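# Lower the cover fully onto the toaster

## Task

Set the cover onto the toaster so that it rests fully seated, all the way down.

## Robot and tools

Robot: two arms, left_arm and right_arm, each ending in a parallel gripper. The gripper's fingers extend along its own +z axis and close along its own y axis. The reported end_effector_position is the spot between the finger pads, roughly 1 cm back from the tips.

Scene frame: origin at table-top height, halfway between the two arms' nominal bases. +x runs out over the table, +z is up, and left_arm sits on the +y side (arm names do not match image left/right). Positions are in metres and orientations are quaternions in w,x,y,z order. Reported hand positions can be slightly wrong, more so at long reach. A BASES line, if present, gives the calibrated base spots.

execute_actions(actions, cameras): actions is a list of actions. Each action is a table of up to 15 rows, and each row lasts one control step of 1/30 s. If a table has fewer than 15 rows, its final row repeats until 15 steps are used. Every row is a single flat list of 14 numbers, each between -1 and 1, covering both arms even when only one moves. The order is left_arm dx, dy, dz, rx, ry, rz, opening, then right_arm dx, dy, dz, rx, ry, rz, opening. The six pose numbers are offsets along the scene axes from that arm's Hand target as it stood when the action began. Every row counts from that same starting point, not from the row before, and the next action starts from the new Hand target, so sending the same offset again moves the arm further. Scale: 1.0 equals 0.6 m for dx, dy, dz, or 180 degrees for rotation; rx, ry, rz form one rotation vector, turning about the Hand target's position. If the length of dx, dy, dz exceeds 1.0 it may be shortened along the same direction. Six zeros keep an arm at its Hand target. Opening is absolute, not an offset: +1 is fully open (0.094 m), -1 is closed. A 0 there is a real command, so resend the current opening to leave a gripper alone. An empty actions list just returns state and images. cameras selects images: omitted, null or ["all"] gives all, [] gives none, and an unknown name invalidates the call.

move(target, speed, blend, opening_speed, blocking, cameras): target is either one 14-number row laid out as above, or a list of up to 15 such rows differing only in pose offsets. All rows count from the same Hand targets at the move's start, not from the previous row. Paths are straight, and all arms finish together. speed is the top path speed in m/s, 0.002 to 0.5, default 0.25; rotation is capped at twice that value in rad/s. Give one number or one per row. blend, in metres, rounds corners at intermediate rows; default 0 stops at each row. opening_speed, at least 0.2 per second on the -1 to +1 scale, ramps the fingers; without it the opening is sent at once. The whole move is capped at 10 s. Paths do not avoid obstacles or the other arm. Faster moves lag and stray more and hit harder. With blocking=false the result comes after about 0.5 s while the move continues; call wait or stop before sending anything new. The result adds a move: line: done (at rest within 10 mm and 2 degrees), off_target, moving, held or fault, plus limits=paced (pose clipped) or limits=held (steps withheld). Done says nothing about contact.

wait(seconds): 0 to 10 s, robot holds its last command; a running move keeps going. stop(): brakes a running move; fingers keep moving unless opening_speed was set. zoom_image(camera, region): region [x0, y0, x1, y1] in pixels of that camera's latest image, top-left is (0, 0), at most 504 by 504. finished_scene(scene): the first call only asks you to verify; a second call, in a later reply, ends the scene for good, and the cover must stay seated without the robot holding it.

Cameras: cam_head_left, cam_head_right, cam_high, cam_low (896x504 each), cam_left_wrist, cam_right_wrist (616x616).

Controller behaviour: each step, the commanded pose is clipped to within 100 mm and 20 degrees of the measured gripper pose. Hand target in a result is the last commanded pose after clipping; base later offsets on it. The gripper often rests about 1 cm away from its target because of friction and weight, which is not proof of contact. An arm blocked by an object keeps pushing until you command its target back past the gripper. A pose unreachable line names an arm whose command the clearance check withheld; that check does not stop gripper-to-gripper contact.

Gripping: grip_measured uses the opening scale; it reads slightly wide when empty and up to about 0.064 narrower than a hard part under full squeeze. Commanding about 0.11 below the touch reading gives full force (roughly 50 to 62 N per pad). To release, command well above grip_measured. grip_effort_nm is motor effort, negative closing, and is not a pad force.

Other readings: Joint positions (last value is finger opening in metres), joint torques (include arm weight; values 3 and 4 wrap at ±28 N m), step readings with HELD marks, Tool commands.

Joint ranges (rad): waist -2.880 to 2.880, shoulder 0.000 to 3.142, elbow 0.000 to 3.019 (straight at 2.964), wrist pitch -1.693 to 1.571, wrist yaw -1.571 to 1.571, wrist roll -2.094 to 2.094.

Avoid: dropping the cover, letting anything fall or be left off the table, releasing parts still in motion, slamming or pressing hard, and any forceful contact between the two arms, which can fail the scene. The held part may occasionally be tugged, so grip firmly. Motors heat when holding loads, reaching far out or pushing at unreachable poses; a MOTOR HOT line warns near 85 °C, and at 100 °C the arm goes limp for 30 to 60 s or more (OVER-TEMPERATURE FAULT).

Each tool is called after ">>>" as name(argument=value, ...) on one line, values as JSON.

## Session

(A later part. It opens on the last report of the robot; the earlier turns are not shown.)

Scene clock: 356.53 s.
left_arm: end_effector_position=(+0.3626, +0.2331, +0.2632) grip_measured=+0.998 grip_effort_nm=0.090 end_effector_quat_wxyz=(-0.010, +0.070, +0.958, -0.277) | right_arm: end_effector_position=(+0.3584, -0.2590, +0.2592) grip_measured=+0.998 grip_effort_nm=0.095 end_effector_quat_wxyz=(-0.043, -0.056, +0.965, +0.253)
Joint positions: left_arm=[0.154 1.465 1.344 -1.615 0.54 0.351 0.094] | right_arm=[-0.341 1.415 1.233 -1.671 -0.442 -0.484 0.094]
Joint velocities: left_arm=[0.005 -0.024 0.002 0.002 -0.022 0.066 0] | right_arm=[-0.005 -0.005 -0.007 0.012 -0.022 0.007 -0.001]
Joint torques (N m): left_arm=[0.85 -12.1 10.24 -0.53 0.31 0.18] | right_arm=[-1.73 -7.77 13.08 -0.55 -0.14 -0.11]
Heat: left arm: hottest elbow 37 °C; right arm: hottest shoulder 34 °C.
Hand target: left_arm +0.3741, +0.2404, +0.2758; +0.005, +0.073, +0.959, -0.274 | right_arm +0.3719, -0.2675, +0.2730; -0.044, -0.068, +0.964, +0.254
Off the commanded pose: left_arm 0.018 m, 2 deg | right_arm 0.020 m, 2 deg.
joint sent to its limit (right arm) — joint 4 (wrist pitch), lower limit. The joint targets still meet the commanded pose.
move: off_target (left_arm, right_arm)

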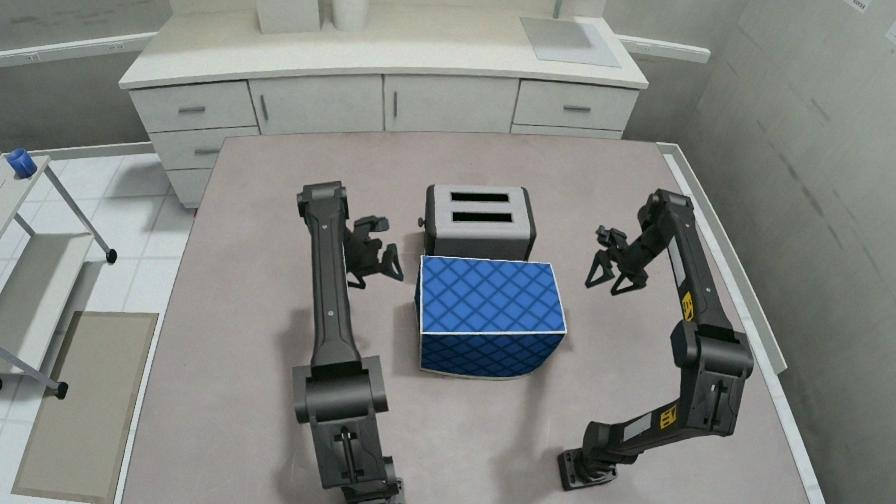

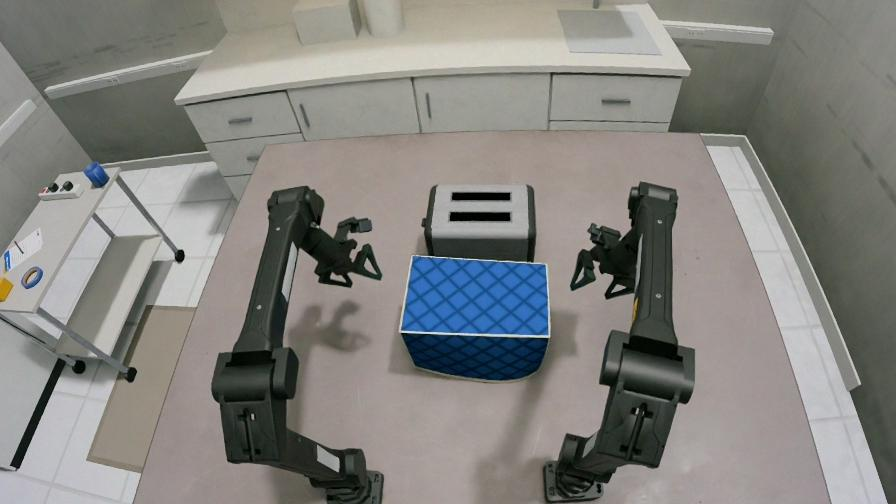

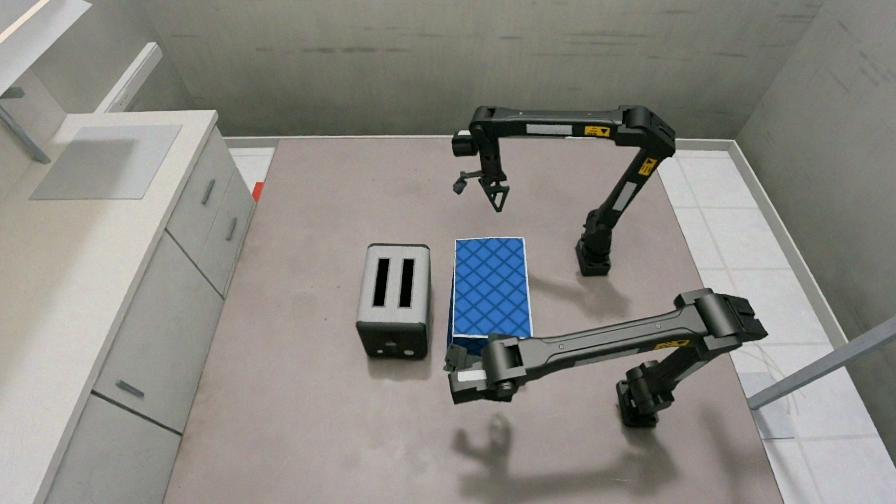

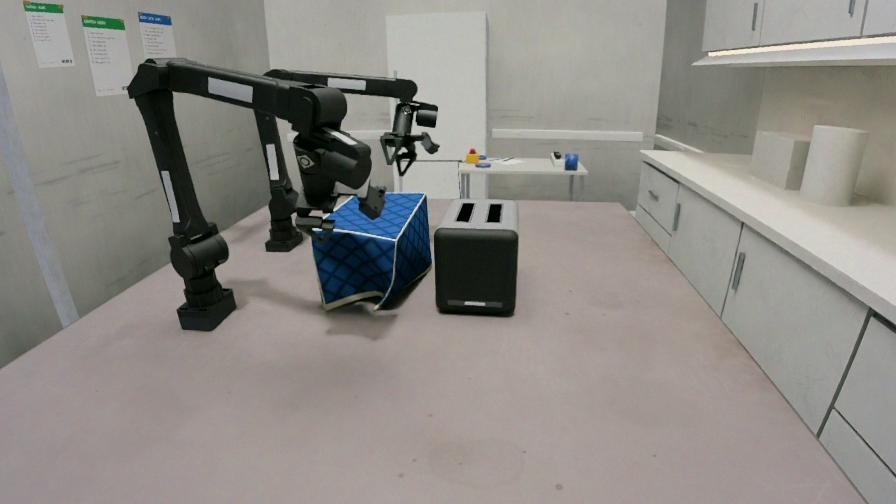

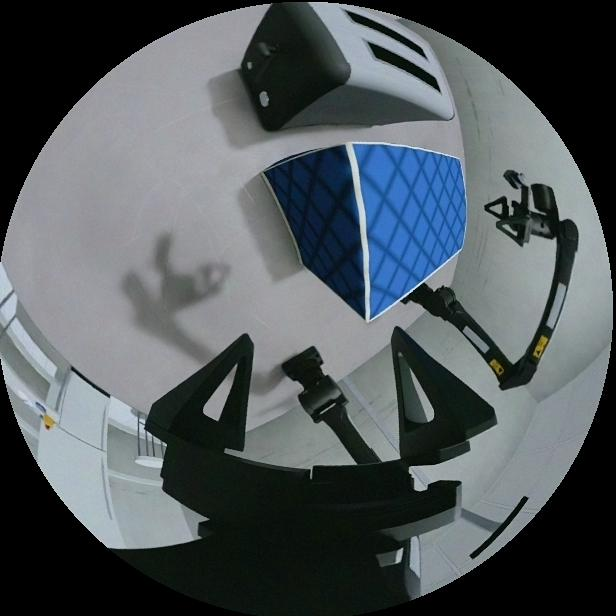

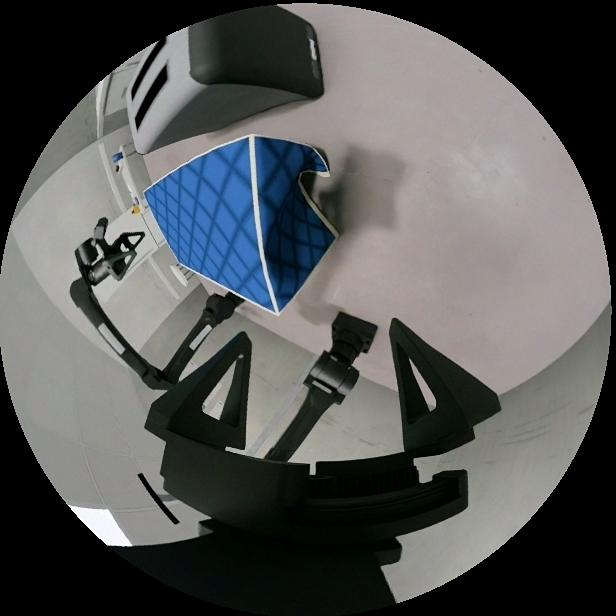

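>>> move(target=[[0.028,-0.03,-0.02,0,-0.12,0,1,0.028,0.075,-0.01,0,-0.12,0,1],[0.028,-0.15,-0.145,0,-0.12,0,1,0.028,0.21,-0.145,0,-0.12,0,1]], speed=0.12, cameras=["cam_left_wrist","cam_right_wrist","cam_low","cam_high"])

Scene clock: 369.40 s.
left_arm: end_effector_position=(+0.3856, +0.1577, +0.1870) grip_measured=+0.998 grip_effort_nm=0.105 end_effector_quat_wxyz=(+0.178, +0.122, +0.942, -0.258) | right_arm: end_effector_position=(+0.3910, -0.1434, +0.1914) grip_measured=+0.998 grip_effort_nm=0.100 end_effector_quat_wxyz=(+0.140, -0.115, +0.953, +0.242)
Joint positions: left_arm=[-0.031 1.322 0.967 -0.873 0.549 0.135 0.094] | right_arm=[-0.041 1.259 0.892 -0.961 -0.517 -0.18 0.094]
Joint velocities: left_arm=[-0.015 -0.005 -0.012 0.007 0.022 0.007 0.001] | right_arm=[-0.005 -0.034 -0.007 0.002 0.007 -0.051 0]
Joint torques (N m): left_arm=[-1.2 -9.82 7.3 1.13 0.15 0.02] | right_arm=[0.03 -7 7.73 0.87 -0.14 0.24]
Heat: left arm: hottest elbow 38 °C; right arm: hottest shoulder 34 °C.
Hand target: left_arm +0.3887, +0.1519, +0.1871; +0.182, +0.126, +0.941, -0.257 | right_arm +0.3876, -0.1395, +0.1893; +0.139, -0.113, +0.954, +0.241
Off the commanded pose: left_arm 0.009 m, 1 deg | right_arm 0.006 m, 1 deg.
move: done
Images, in order (width x height): cam_high 896x504, cam_low 896x504, cam_left_wrist 616x616, cam_right_wrist 616x616.

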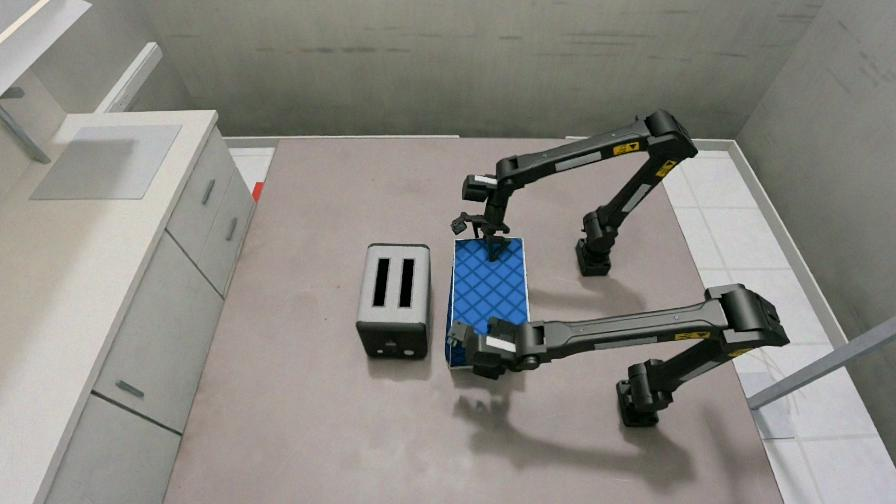

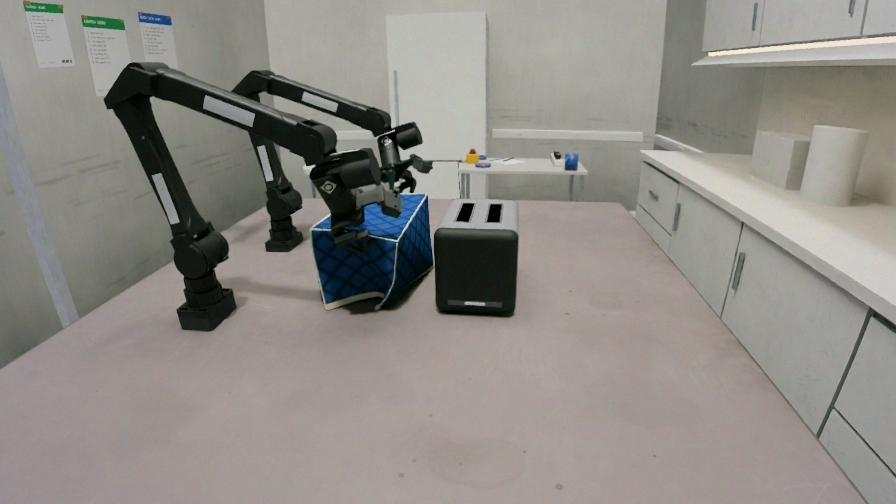

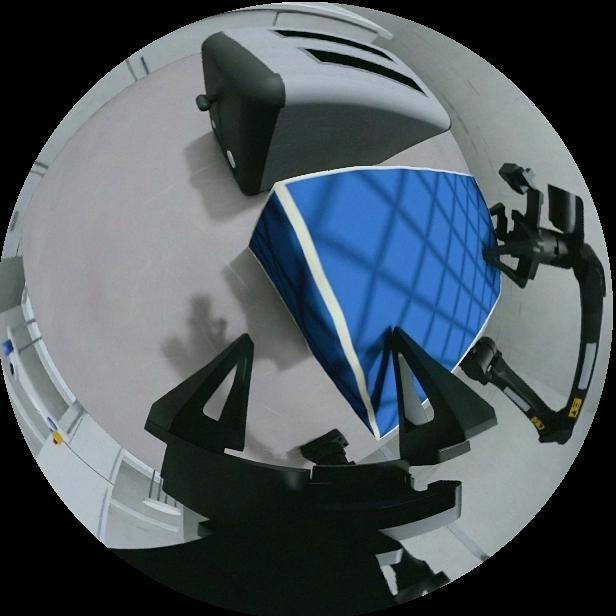

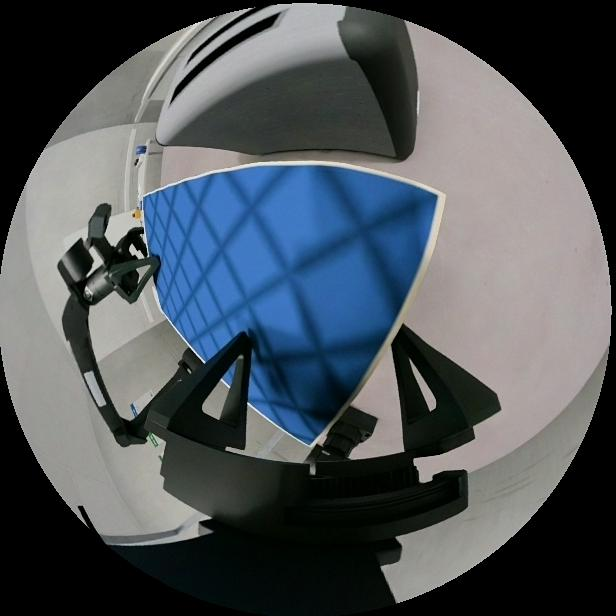

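>>> move(target=[0,-0.012,-0.004,0,0,0,-0.6,0,0.006,-0.004,0,0,0,-0.6], opening_speed=0.6, cameras=[])

>>> move(target=[0,0,0,0,0,0,-1,0,0,0,0,0,0,-1], opening_speed=0.6, cameras=["cam_left_wrist","cam_right_wrist"])

>>> move(target=[[0,0.01,0.42,0.12,0,0,-1,0,-0.01,0.42,-0.12,0,0,-1],[0.15,0.01,0.49,0.2,0,0,-1,0.15,-0.01,0.49,-0.19,0,0,-1]], speed=0.15, cameras=["cam_low","cam_head_right","cam_high"])

Scene clock: 377.83 s.
left_arm: end_effector_position=(+0.3851, +0.1452, +0.1863) grip_measured=-0.597 grip_effort_nm=-0.134 end_effector_quat_wxyz=(+0.179, +0.127, +0.940, -0.262) | right_arm: end_effector_position=(+0.3908, -0.1371, +0.1898) grip_measured=-0.597 grip_effort_nm=-0.125 end_effector_quat_wxyz=(+0.141, -0.117, +0.953, +0.243)
Joint positions: left_arm=[-0.06 1.322 0.962 -0.851 0.549 0.111 0.019] | right_arm=[-0.024 1.259 0.886 -0.946 -0.516 -0.164 0.019]
Joint velocities: left_arm=[-0.005 -0.005 -0.007 -0.002 -0.037 0.022 -0.002] | right_arm=[-0.005 -0.015 -0.017 -0.022 -0.051 -0.139 0]
Joint torques (N m): left_arm=[-0.56 -10.52 7.3 0.98 -0.1 0.05] | right_arm=[-0.32 -6.89 7.8 0.83 -0.11 0.2]
Heat: left arm: hottest elbow 37 °C; right arm: hottest shoulder 33 °C.
Hand target: left_arm +0.3886, +0.1449, +0.1846; +0.182, +0.126, +0.941, -0.257 | right_arm +0.3876, -0.1358, +0.1869; +0.139, -0.113, +0.954, +0.241
Off the commanded pose: left_arm 0.004 m, 1 deg | right_arm 0.004 m, 0 deg.
move: done
No camera images: "cameras" was empty.

Scene clock: 378.77 s.
left_arm: end_effector_position=(+0.3837, +0.1399, +0.1868) grip_measured=-0.895 grip_effort_nm=-0.984 end_effector_quat_wxyz=(+0.178, +0.132, +0.938, -0.266) | right_arm: end_effector_position=(+0.3905, -0.1325, +0.1906) grip_measured=-0.913 grip_effort_nm=-0.984 end_effector_quat_wxyz=(+0.141, -0.121, +0.951, +0.248)
Joint positions: left_arm=[-0.071 1.322 0.962 -0.851 0.555 0.11 0.005] | right_arm=[-0.015 1.259 0.886 -0.943 -0.524 -0.162 0.004]
Joint velocities: left_arm=[-0.015 -0.015 0.012 -0.007 -0.022 0.007 -0.001] | right_arm=[-0.015 -0.005 -0.012 -0.002 -0.022 0.007 -0.002]
Joint torques (N m): left_arm=[0.44 -10.4 7.36 0.95 -0.33 0.06] | right_arm=[-1.08 -6.89 7.8 0.7 0.2 0.19]
Heat: left arm: hottest elbow 37 °C; right arm: hottest shoulder 33 °C.
Hand target: left_arm +0.3886, +0.1448, +0.1846; +0.182, +0.126, +0.941, -0.257 | right_arm +0.3877, -0.1358, +0.1869; +0.139, -0.113, +0.954, +0.241
Off the commanded pose: left_arm 0.007 m, 1 deg | right_arm 0.006 m, 1 deg.
move: done
Images, in order (width x height): cam_left_wrist 616x616, cam_right_wrist 616x616.

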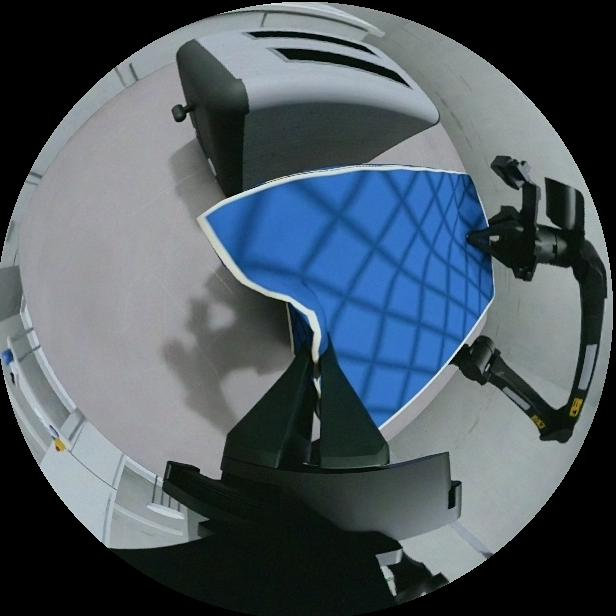

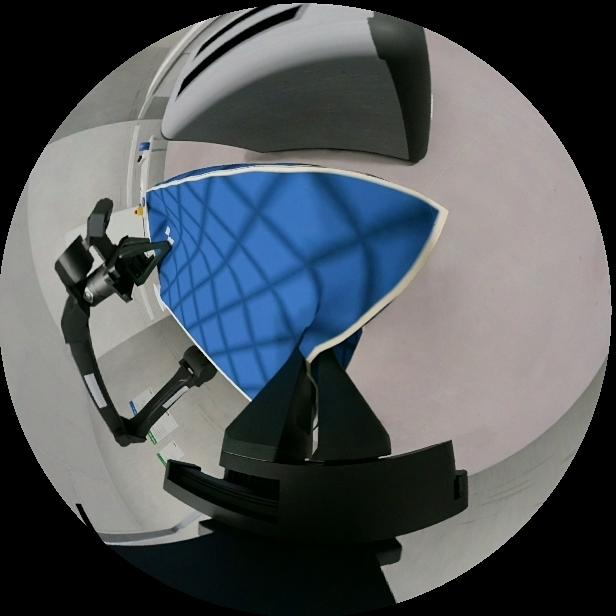

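Scene clock: 382.17 s.
left_arm: end_effector_position=(+0.4719, +0.1312, +0.4637) grip_measured=-0.899 grip_effort_nm=-1.023 end_effector_quat_wxyz=(+0.184, +0.178, +0.966, +0.023) | right_arm: end_effector_position=(+0.4729, -0.1294, +0.4638) grip_measured=-0.916 grip_effort_nm=-1.043 end_effector_quat_wxyz=(+0.158, -0.157, +0.975, -0.024)
Joint positions: left_arm=[-0.274 1.591 2.058 -1.672 -0.077 0.11 0.005] | right_arm=[0.195 1.455 1.858 -1.66 0.069 -0.098 0.004]
Joint velocities: left_arm=[-0.015 -0.015 -0.002 -0.007 0.007 -0.022 -0.001] | right_arm=[-0.015 0.005 0.027 0.002 -0.037 0.022 0.001]
Joint torques (N m): left_arm=[1.26 -14.39 10.26 0.03 -1.31 0.23] | right_arm=[-2.49 -8.41 14.04 0.03 1.43 0.04]
Heat: left arm: hottest elbow 37 °C; right arm: hottest shoulder 33 °C.
Hand target: left_arm +0.4782, +0.1459, +0.4785; +0.135, +0.176, +0.974, +0.046 | right_arm +0.4818, -0.1418, +0.4801; +0.101, -0.149, +0.983, -0.047
Off the commanded pose: left_arm 0.026 m, 6 deg | right_arm 0.022 m, 7 deg.
joint sent to its limit (left arm) — joint 4 (wrist pitch), lower limit. The joint targets are off in position and orientation.
joint sent to its limit (right arm) — joint 4 (wrist pitch), lower limit. The joint targets are off in position and orientation.
move: off_target (left_arm, right_arm)
Images, in order (width x height): cam_head_right 896x504, cam_high 896x504, cam_low 896x504.

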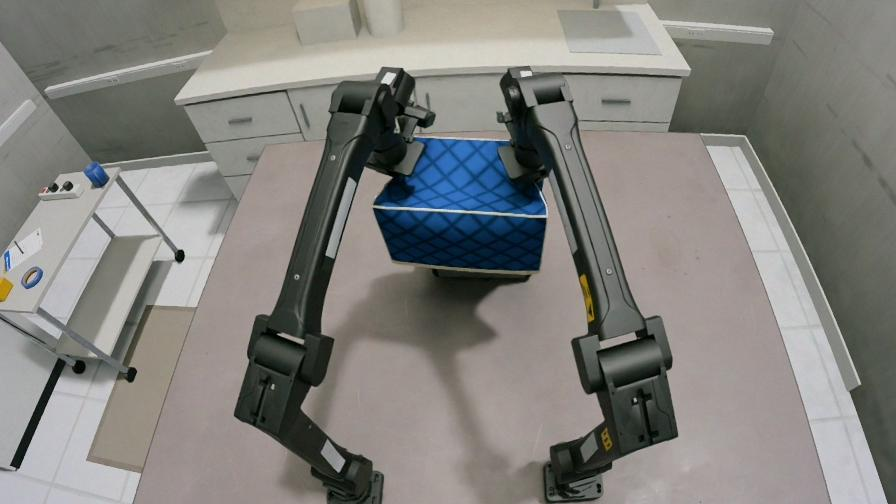

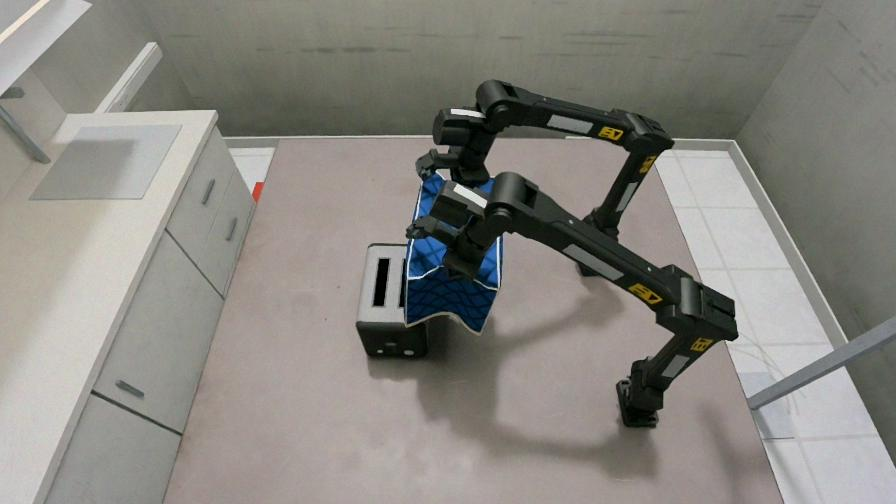

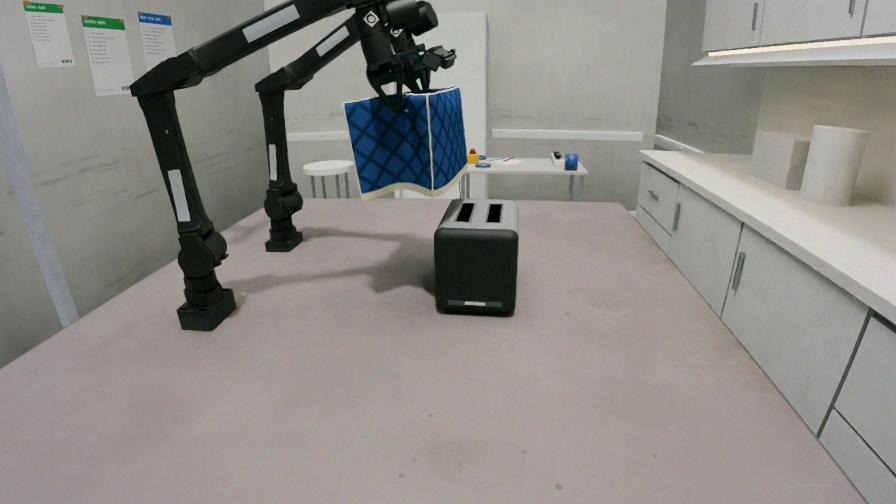

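>>> move(target=[0.28,0.0,0.02,0.08,0,0,-1,0.28,-0.02,0.02,-0.08,0,0,-1], speed=0.15, cameras=["cam_low","cam_head_right","cam_high"])

>>> zoom_image(camera="cam_low", region=[380, 40, 640, 340])

>>> zoom_image(camera="cam_head_right", region=[340, 60, 610, 330])

Scene clock: 388.63 s.
left_arm: end_effector_position=(+0.6441, +0.1243, +0.4776) grip_measured=-0.899 grip_effort_nm=-1.023 end_effector_quat_wxyz=(+0.275, +0.215, +0.923, +0.162) | right_arm: end_effector_position=(+0.6415, -0.1331, +0.4781) grip_measured=-0.916 grip_effort_nm=-1.028 end_effector_quat_wxyz=(+0.214, -0.178, +0.948, -0.157)
Joint positions: left_arm=[-0.281 2.088 2.759 -1.677 -0.338 0.281 0.005] | right_arm=[0.197 1.892 2.416 -1.662 0.328 -0.211 0.004]
Joint velocities: left_arm=[0.005 -0.005 -0.007 0.007 -0.037 0.007 0] | right_arm=[0.005 0.005 -0.017 -0.017 0.022 -0.022 -0.001]
Joint torques (N m): left_arm=[1.44 -21.48 9.57 0.36 -1.3 0.21] | right_arm=[-3.08 -13.57 13.65 0.29 1.42 -0.15]
Heat: left arm: hottest elbow 38 °C; right arm: hottest shoulder 33 °C.
Hand target: left_arm +0.6474, +0.1448, +0.4921; +0.114, +0.193, +0.960, +0.168 | right_arm +0.6495, -0.1532, +0.4895; +0.082, -0.160, +0.969, -0.169
Off the commanded pose: left_arm 0.025 m, 19 deg | right_arm 0.026 m, 16 deg.
joint sent to its limit (left arm) — joint 4 (wrist pitch), lower limit. The joint targets are off in orientation, not in position.
joint sent to its limit (right arm) — joint 4 (wrist pitch), lower limit. The joint targets are off in position and orientation.
move: off_target (left_arm, right_arm)
Images, in order (width x height): cam_head_right 896x504, cam_high 896x504, cam_low 896x504.

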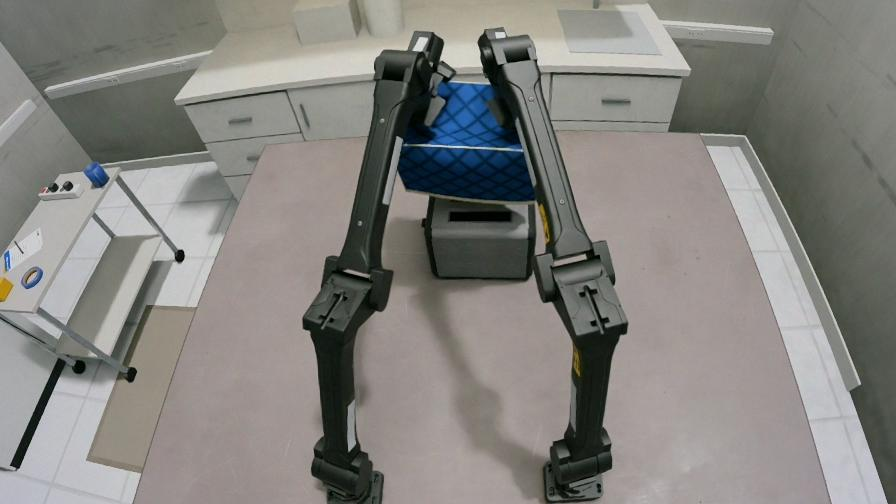

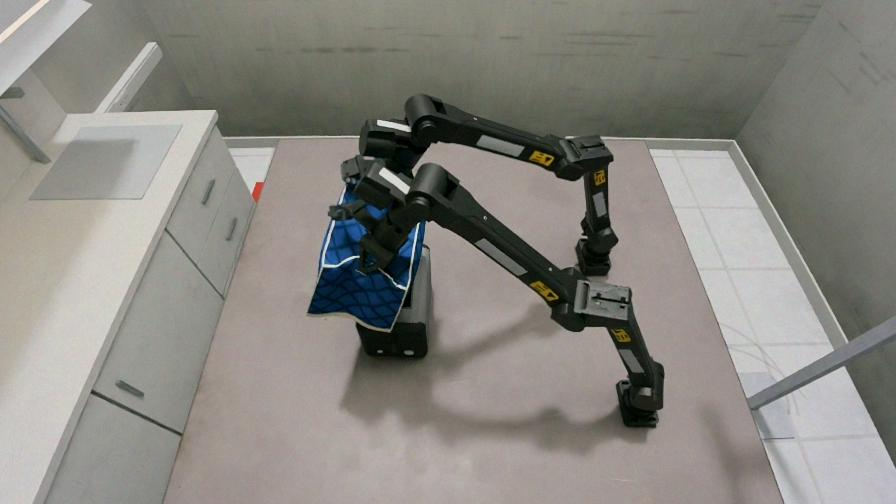

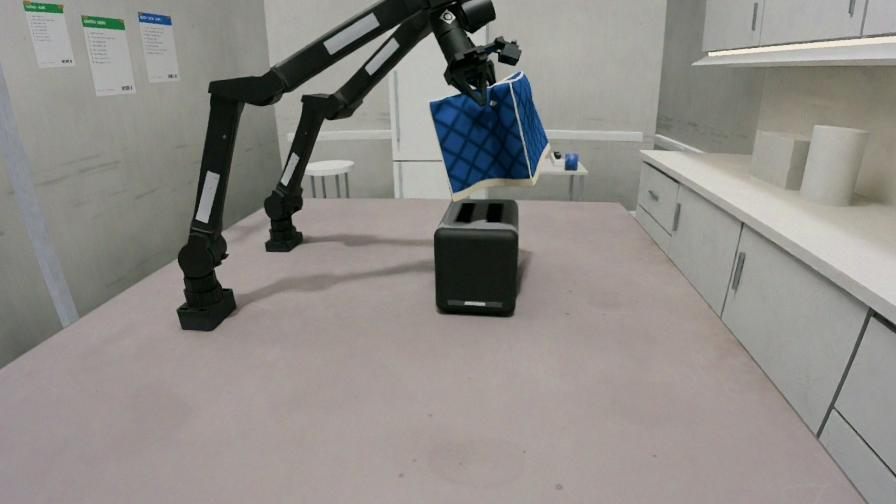

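Scaled by 1.680.

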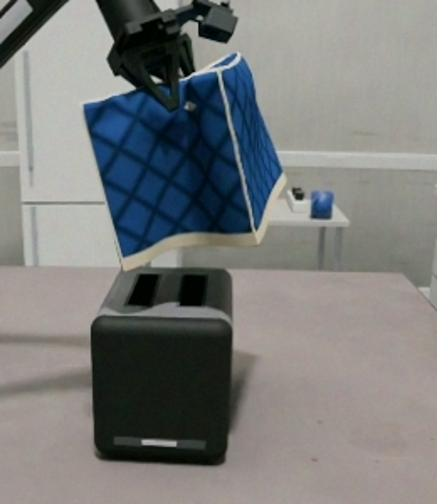

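Scaled by 1.867.

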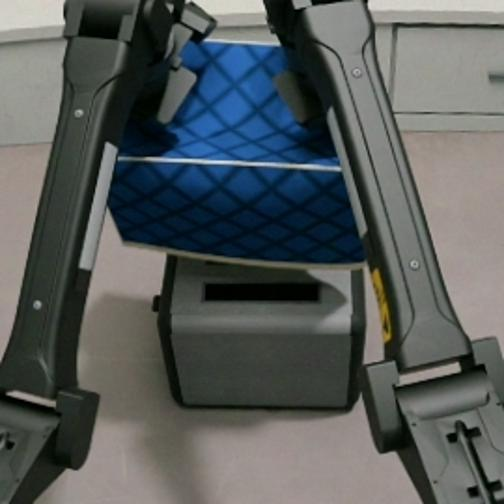

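>>> move(target=[[-0.1,-0.045,0.0,0,0,0,-1,-0.1,-0.03,0,0,0,0,-1],[-0.1,-0.045,-0.15,0,0,0,-1,-0.1,-0.03,-0.15,0,0,0,-1]], speed=0.12, cameras=["cam_low","cam_head_right","cam_high"])

>>> zoom_image(camera="cam_low", region=[380, 40, 640, 340])

>>> zoom_image(camera="cam_head_right", region=[340, 60, 610, 330])

Scene clock: 399.33 s.
left_arm: end_effector_position=(+0.5886, +0.1055, +0.3908) grip_measured=-0.899 grip_effort_nm=-1.023 end_effector_quat_wxyz=(+0.155, +0.206, +0.953, +0.157) | right_arm: end_effector_position=(+0.5878, -0.1461, +0.4075) grip_measured=-0.916 grip_effort_nm=-1.038 end_effector_quat_wxyz=(+0.113, -0.181, +0.964, -0.159)
Joint positions: left_arm=[-0.335 1.946 2.337 -1.677 -0.347 0.146 0.005] | right_arm=[0.197 1.777 2.091 -1.666 0.328 -0.174 0.004]
Joint velocities: left_arm=[-0.005 -0.005 -0.002 -0.012 0.022 -0.007 0] | right_arm=[-0.005 -0.015 -0.012 -0.012 0.022 -0.007 0]
Joint torques (N m): left_arm=[0.67 -22.3 7.39 -0.06 -0.91 -0.01] | right_arm=[-3.96 -13.33 8.08 0.08 0.98 0.19]
Heat: left arm: hottest elbow 38 °C; right arm: hottest shoulder 33 °C.
Hand target: left_arm +0.5866, +0.1197, +0.4007; +0.113, +0.190, +0.961, +0.168 | right_arm +0.5886, -0.1716, +0.3998; +0.082, -0.160, +0.969, -0.170
Off the commanded pose: left_arm 0.017 m, 5 deg | right_arm 0.026 m, 4 deg.
joint sent to its limit (left arm) — joint 4 (wrist pitch), lower limit. The joint targets are off in orientation, not in position.
joint sent to its limit (right arm) — joint 4 (wrist pitch), lower limit. The joint targets still meet the commanded pose.
move: off_target (left_arm, right_arm)
Images, in order (width x height): cam_head_right 896x504, cam_high 896x504, cam_low 896x504.

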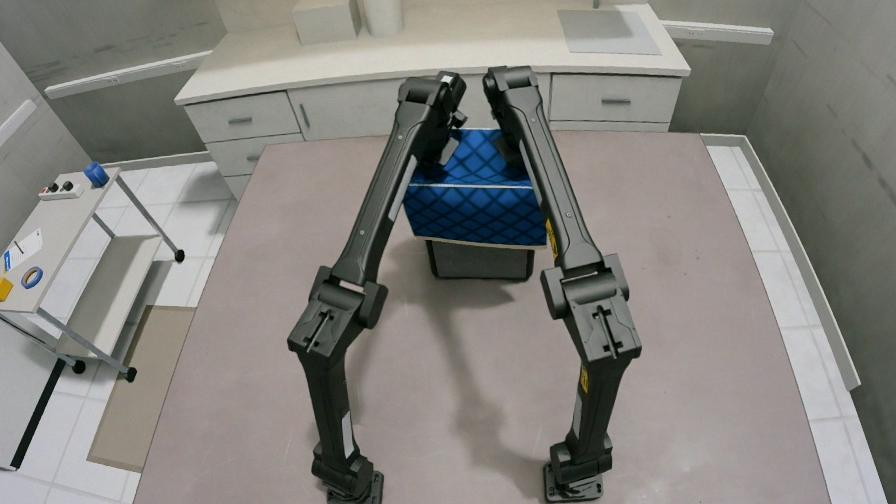

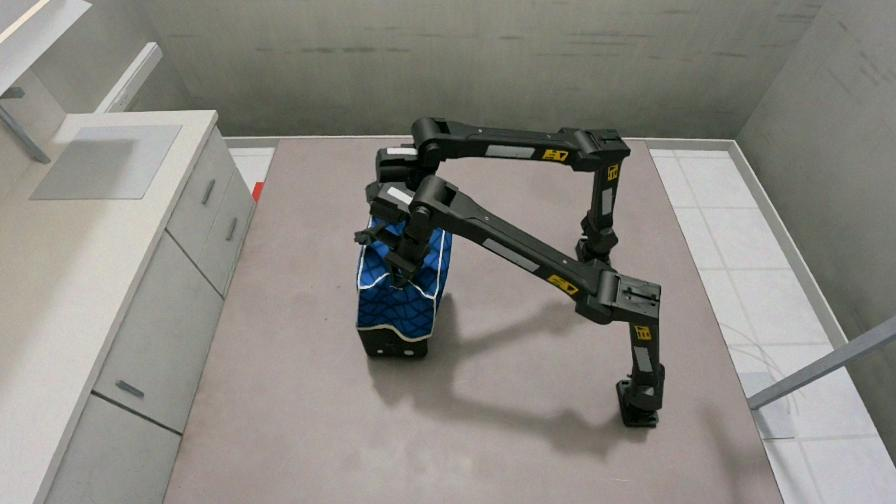

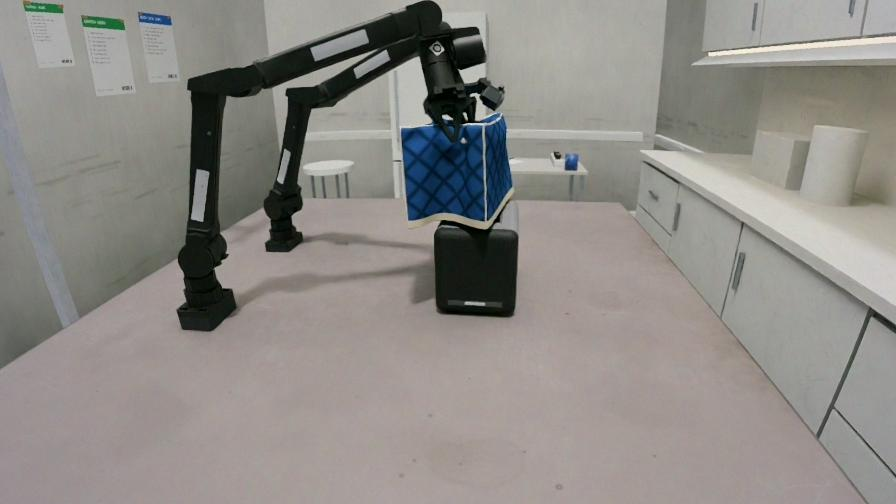

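Scaled by 1.680.

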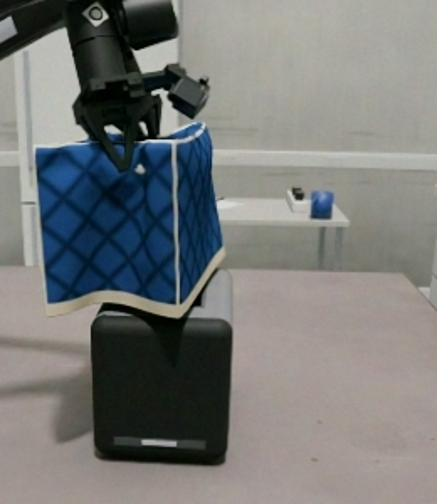

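Scaled by 1.867.

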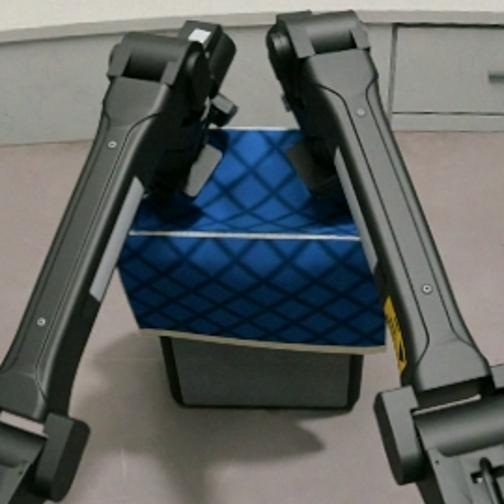

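>>> move(target=[[0.095,0.02,0.03,0,0,0,-1,0.095,-0.0,0.03,0,0,0,-1],[0.095,0.02,-0.02,0,0,0,-1,0.095,-0.0,-0.02,0,0,0,-1]], speed=0.1, cameras=["cam_low","cam_head_right","cam_high"])

>>> zoom_image(camera="cam_low", region=[380, 40, 640, 340])

>>> zoom_image(camera="cam_head_right", region=[340, 60, 610, 330])

Scene clock: 406.57 s.
left_arm: end_effector_position=(+0.6337, +0.1013, +0.3913) grip_measured=-0.899 grip_effort_nm=-1.028 end_effector_quat_wxyz=(+0.184, +0.214, +0.947, +0.157) | right_arm: end_effector_position=(+0.6336, -0.1497, +0.3941) grip_measured=-0.916 grip_effort_nm=-1.038 end_effector_quat_wxyz=(+0.119, -0.172, +0.965, -0.160)
Joint positions: left_arm=[-0.318 2.075 2.536 -1.677 -0.343 0.193 0.005] | right_arm=[0.174 1.902 2.233 -1.666 0.328 -0.181 0.004]
Joint velocities: left_arm=[-0.005 -0.005 -0.002 -0.012 -0.051 0.051 0] | right_arm=[-0.005 -0.015 -0.007 -0.007 -0.037 -0.007 -0.001]
Joint torques (N m): left_arm=[2.73 -21.07 8.46 0.14 -0.74 0.13] | right_arm=[-3.66 -13.27 11.82 0.12 0.89 -0.01]
Heat: left arm: hottest elbow 38 °C; right arm: hottest shoulder 34 °C.
Hand target: left_arm +0.6441, +0.1315, +0.3895; +0.113, +0.191, +0.960, +0.168 | right_arm +0.6453, -0.1715, +0.3867; +0.082, -0.161, +0.969, -0.170
Off the commanded pose: left_arm 0.032 m, 9 deg | right_arm 0.026 m, 5 deg.
joint sent to its limit (left arm) — joint 4 (wrist pitch), lower limit. The joint targets are off in orientation, not in position.
joint sent to its limit (right arm) — joint 4 (wrist pitch), lower limit. The joint targets are off in orientation, not in position.
move: off_target (left_arm, right_arm)
Images, in order (width x height): cam_head_right 896x504, cam_high 896x504, cam_low 896x504.

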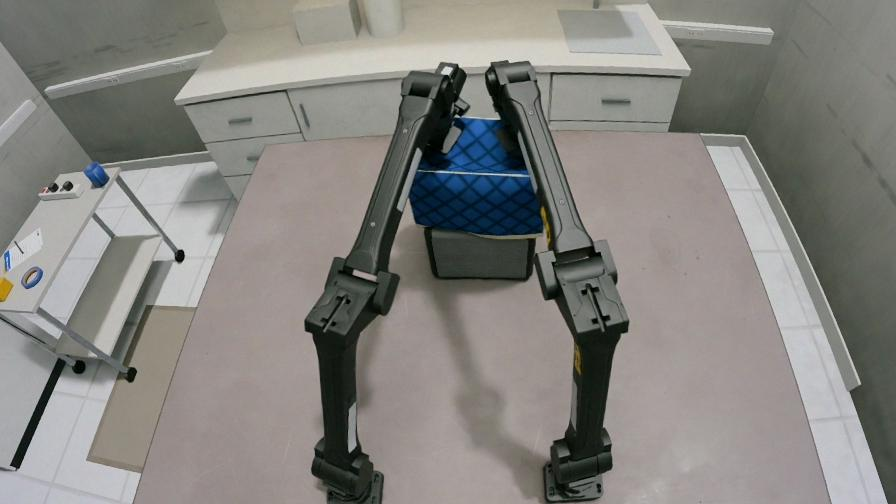

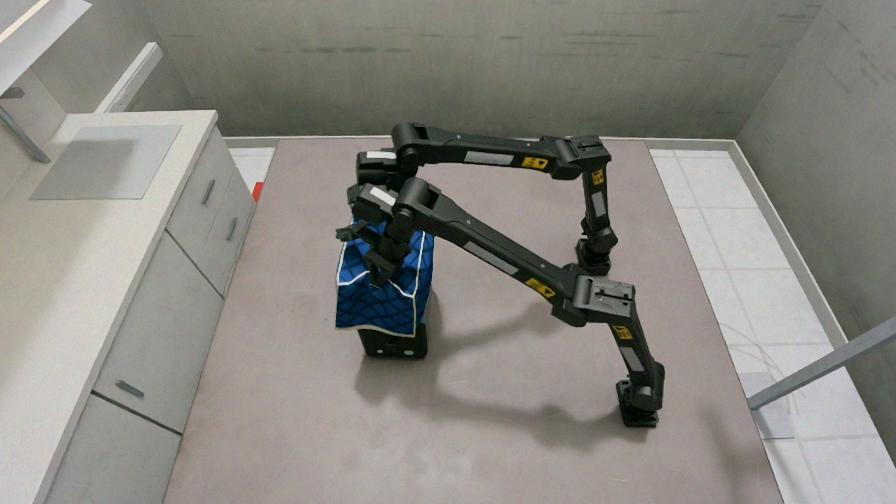

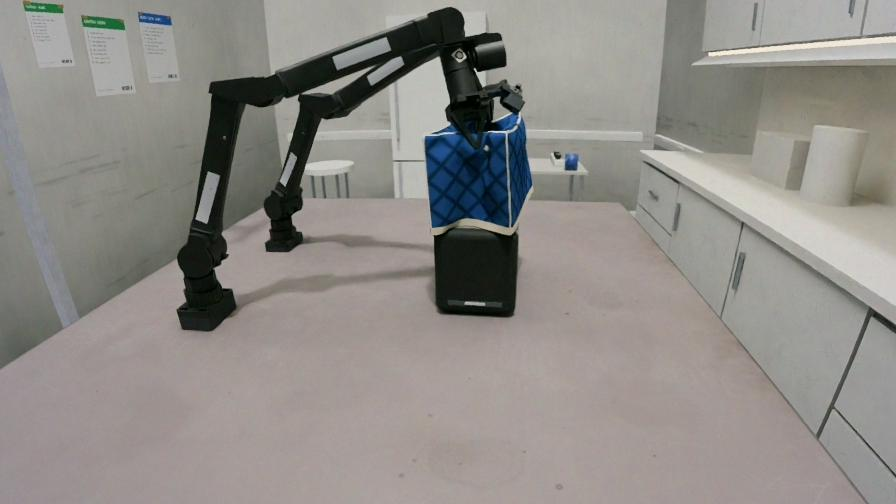

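Scaled by 1.680.

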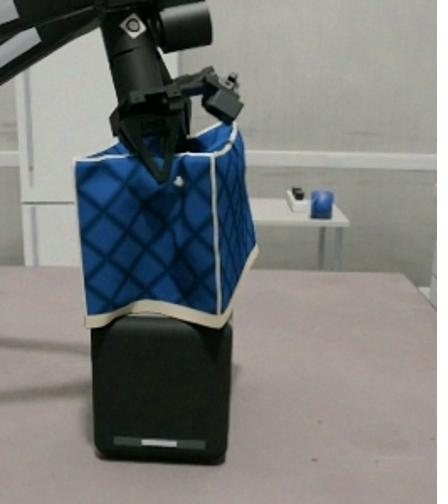

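Scaled by 1.867.

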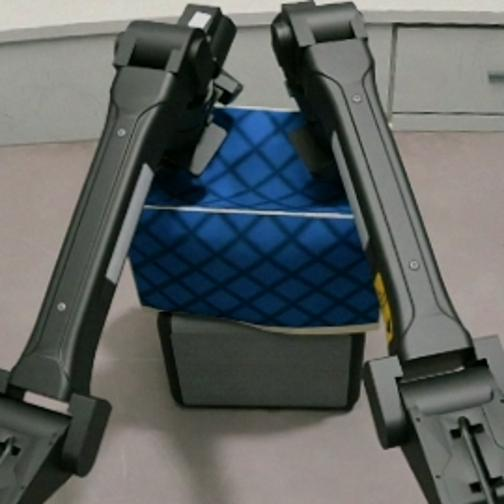

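>>> move(target=[0.008,0.015,-0.08,0,0,0,-1,0.008,0.005,-0.08,0,0,0,-1], speed=0.08, cameras=["cam_low","cam_head_right","cam_high"])

>>> zoom_image(camera="cam_low", region=[380, 40, 640, 340])

>>> zoom_image(camera="cam_head_right", region=[340, 60, 610, 330])

Scene clock: 412.30 s.
left_arm: end_effector_position=(+0.6368, +0.1041, +0.3578) grip_measured=-0.899 grip_effort_nm=-1.033 end_effector_quat_wxyz=(+0.151, +0.216, +0.952, +0.156) | right_arm: end_effector_position=(+0.6402, -0.1483, +0.3701) grip_measured=-0.916 grip_effort_nm=-1.043 end_effector_quat_wxyz=(+0.112, -0.173, +0.965, -0.160)
Joint positions: left_arm=[-0.311 2.097 2.493 -1.677 -0.334 0.19 0.005] | right_arm=[0.174 1.911 2.183 -1.62 0.328 -0.181 0.004]
Joint velocities: left_arm=[-0.005 -0.015 -0.002 -0.002 -0.037 0.007 0] | right_arm=[0.015 -0.005 0.017 0.012 -0.022 -0.066 -0.001]
Joint torques (N m): left_arm=[3.66 -21.25 7.2 -0.03 -0.77 -0.01] | right_arm=[-3.31 -12.98 7.71 0.51 0.86 0.2]
Heat: left arm: hottest elbow 37 °C; right arm: hottest shoulder 34 °C.
Hand target: left_arm +0.6488, +0.1411, +0.3417; +0.113, +0.190, +0.961, +0.168 | right_arm +0.6494, -0.1685, +0.3384; +0.082, -0.161, +0.969, -0.170
Off the commanded pose: left_arm 0.042 m, 6 deg | right_arm 0.039 m, 4 deg.
joint sent to its limit (left arm) — joint 4 (wrist pitch), lower limit. The joint targets still meet the commanded pose.
move: off_target (left_arm, right_arm)
Images, in order (width x height): cam_head_right 896x504, cam_high 896x504, cam_low 896x504.

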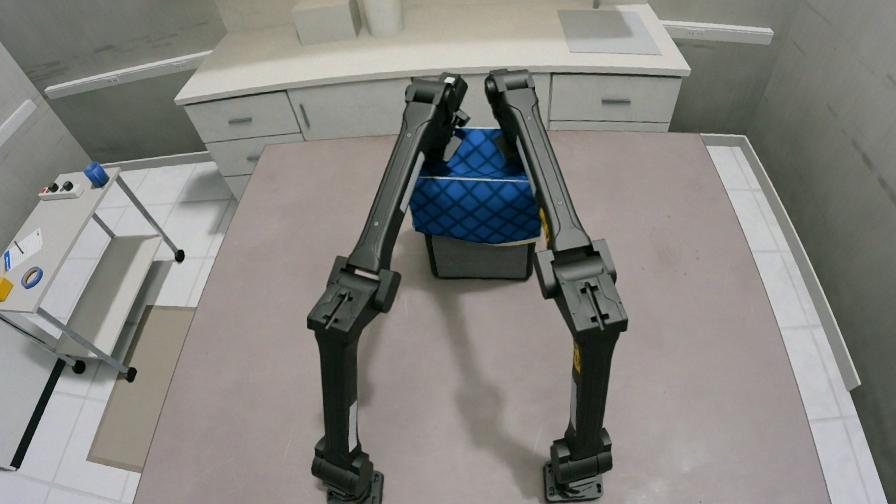

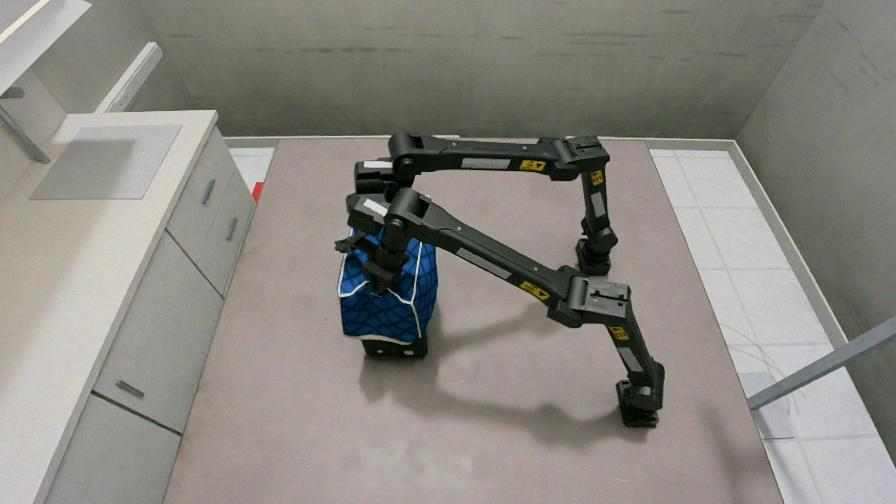

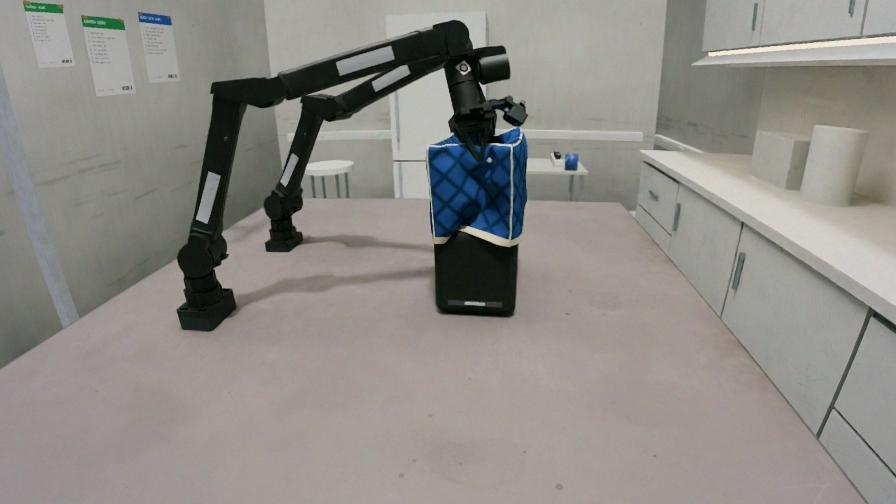

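Scaled by 1.680.

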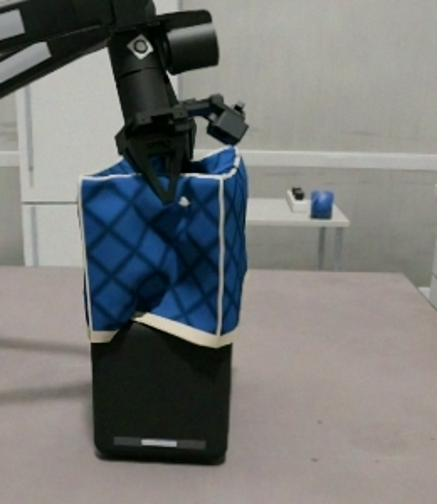

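Scaled by 1.867.

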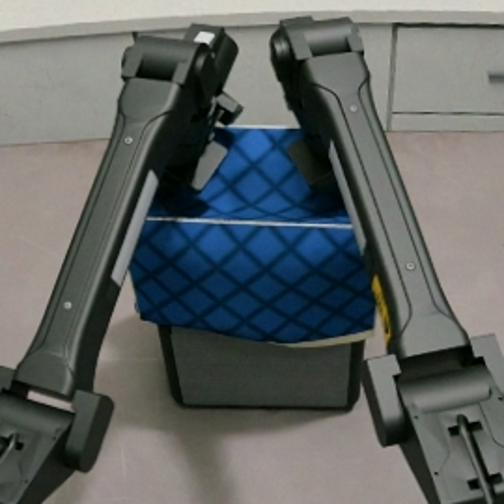

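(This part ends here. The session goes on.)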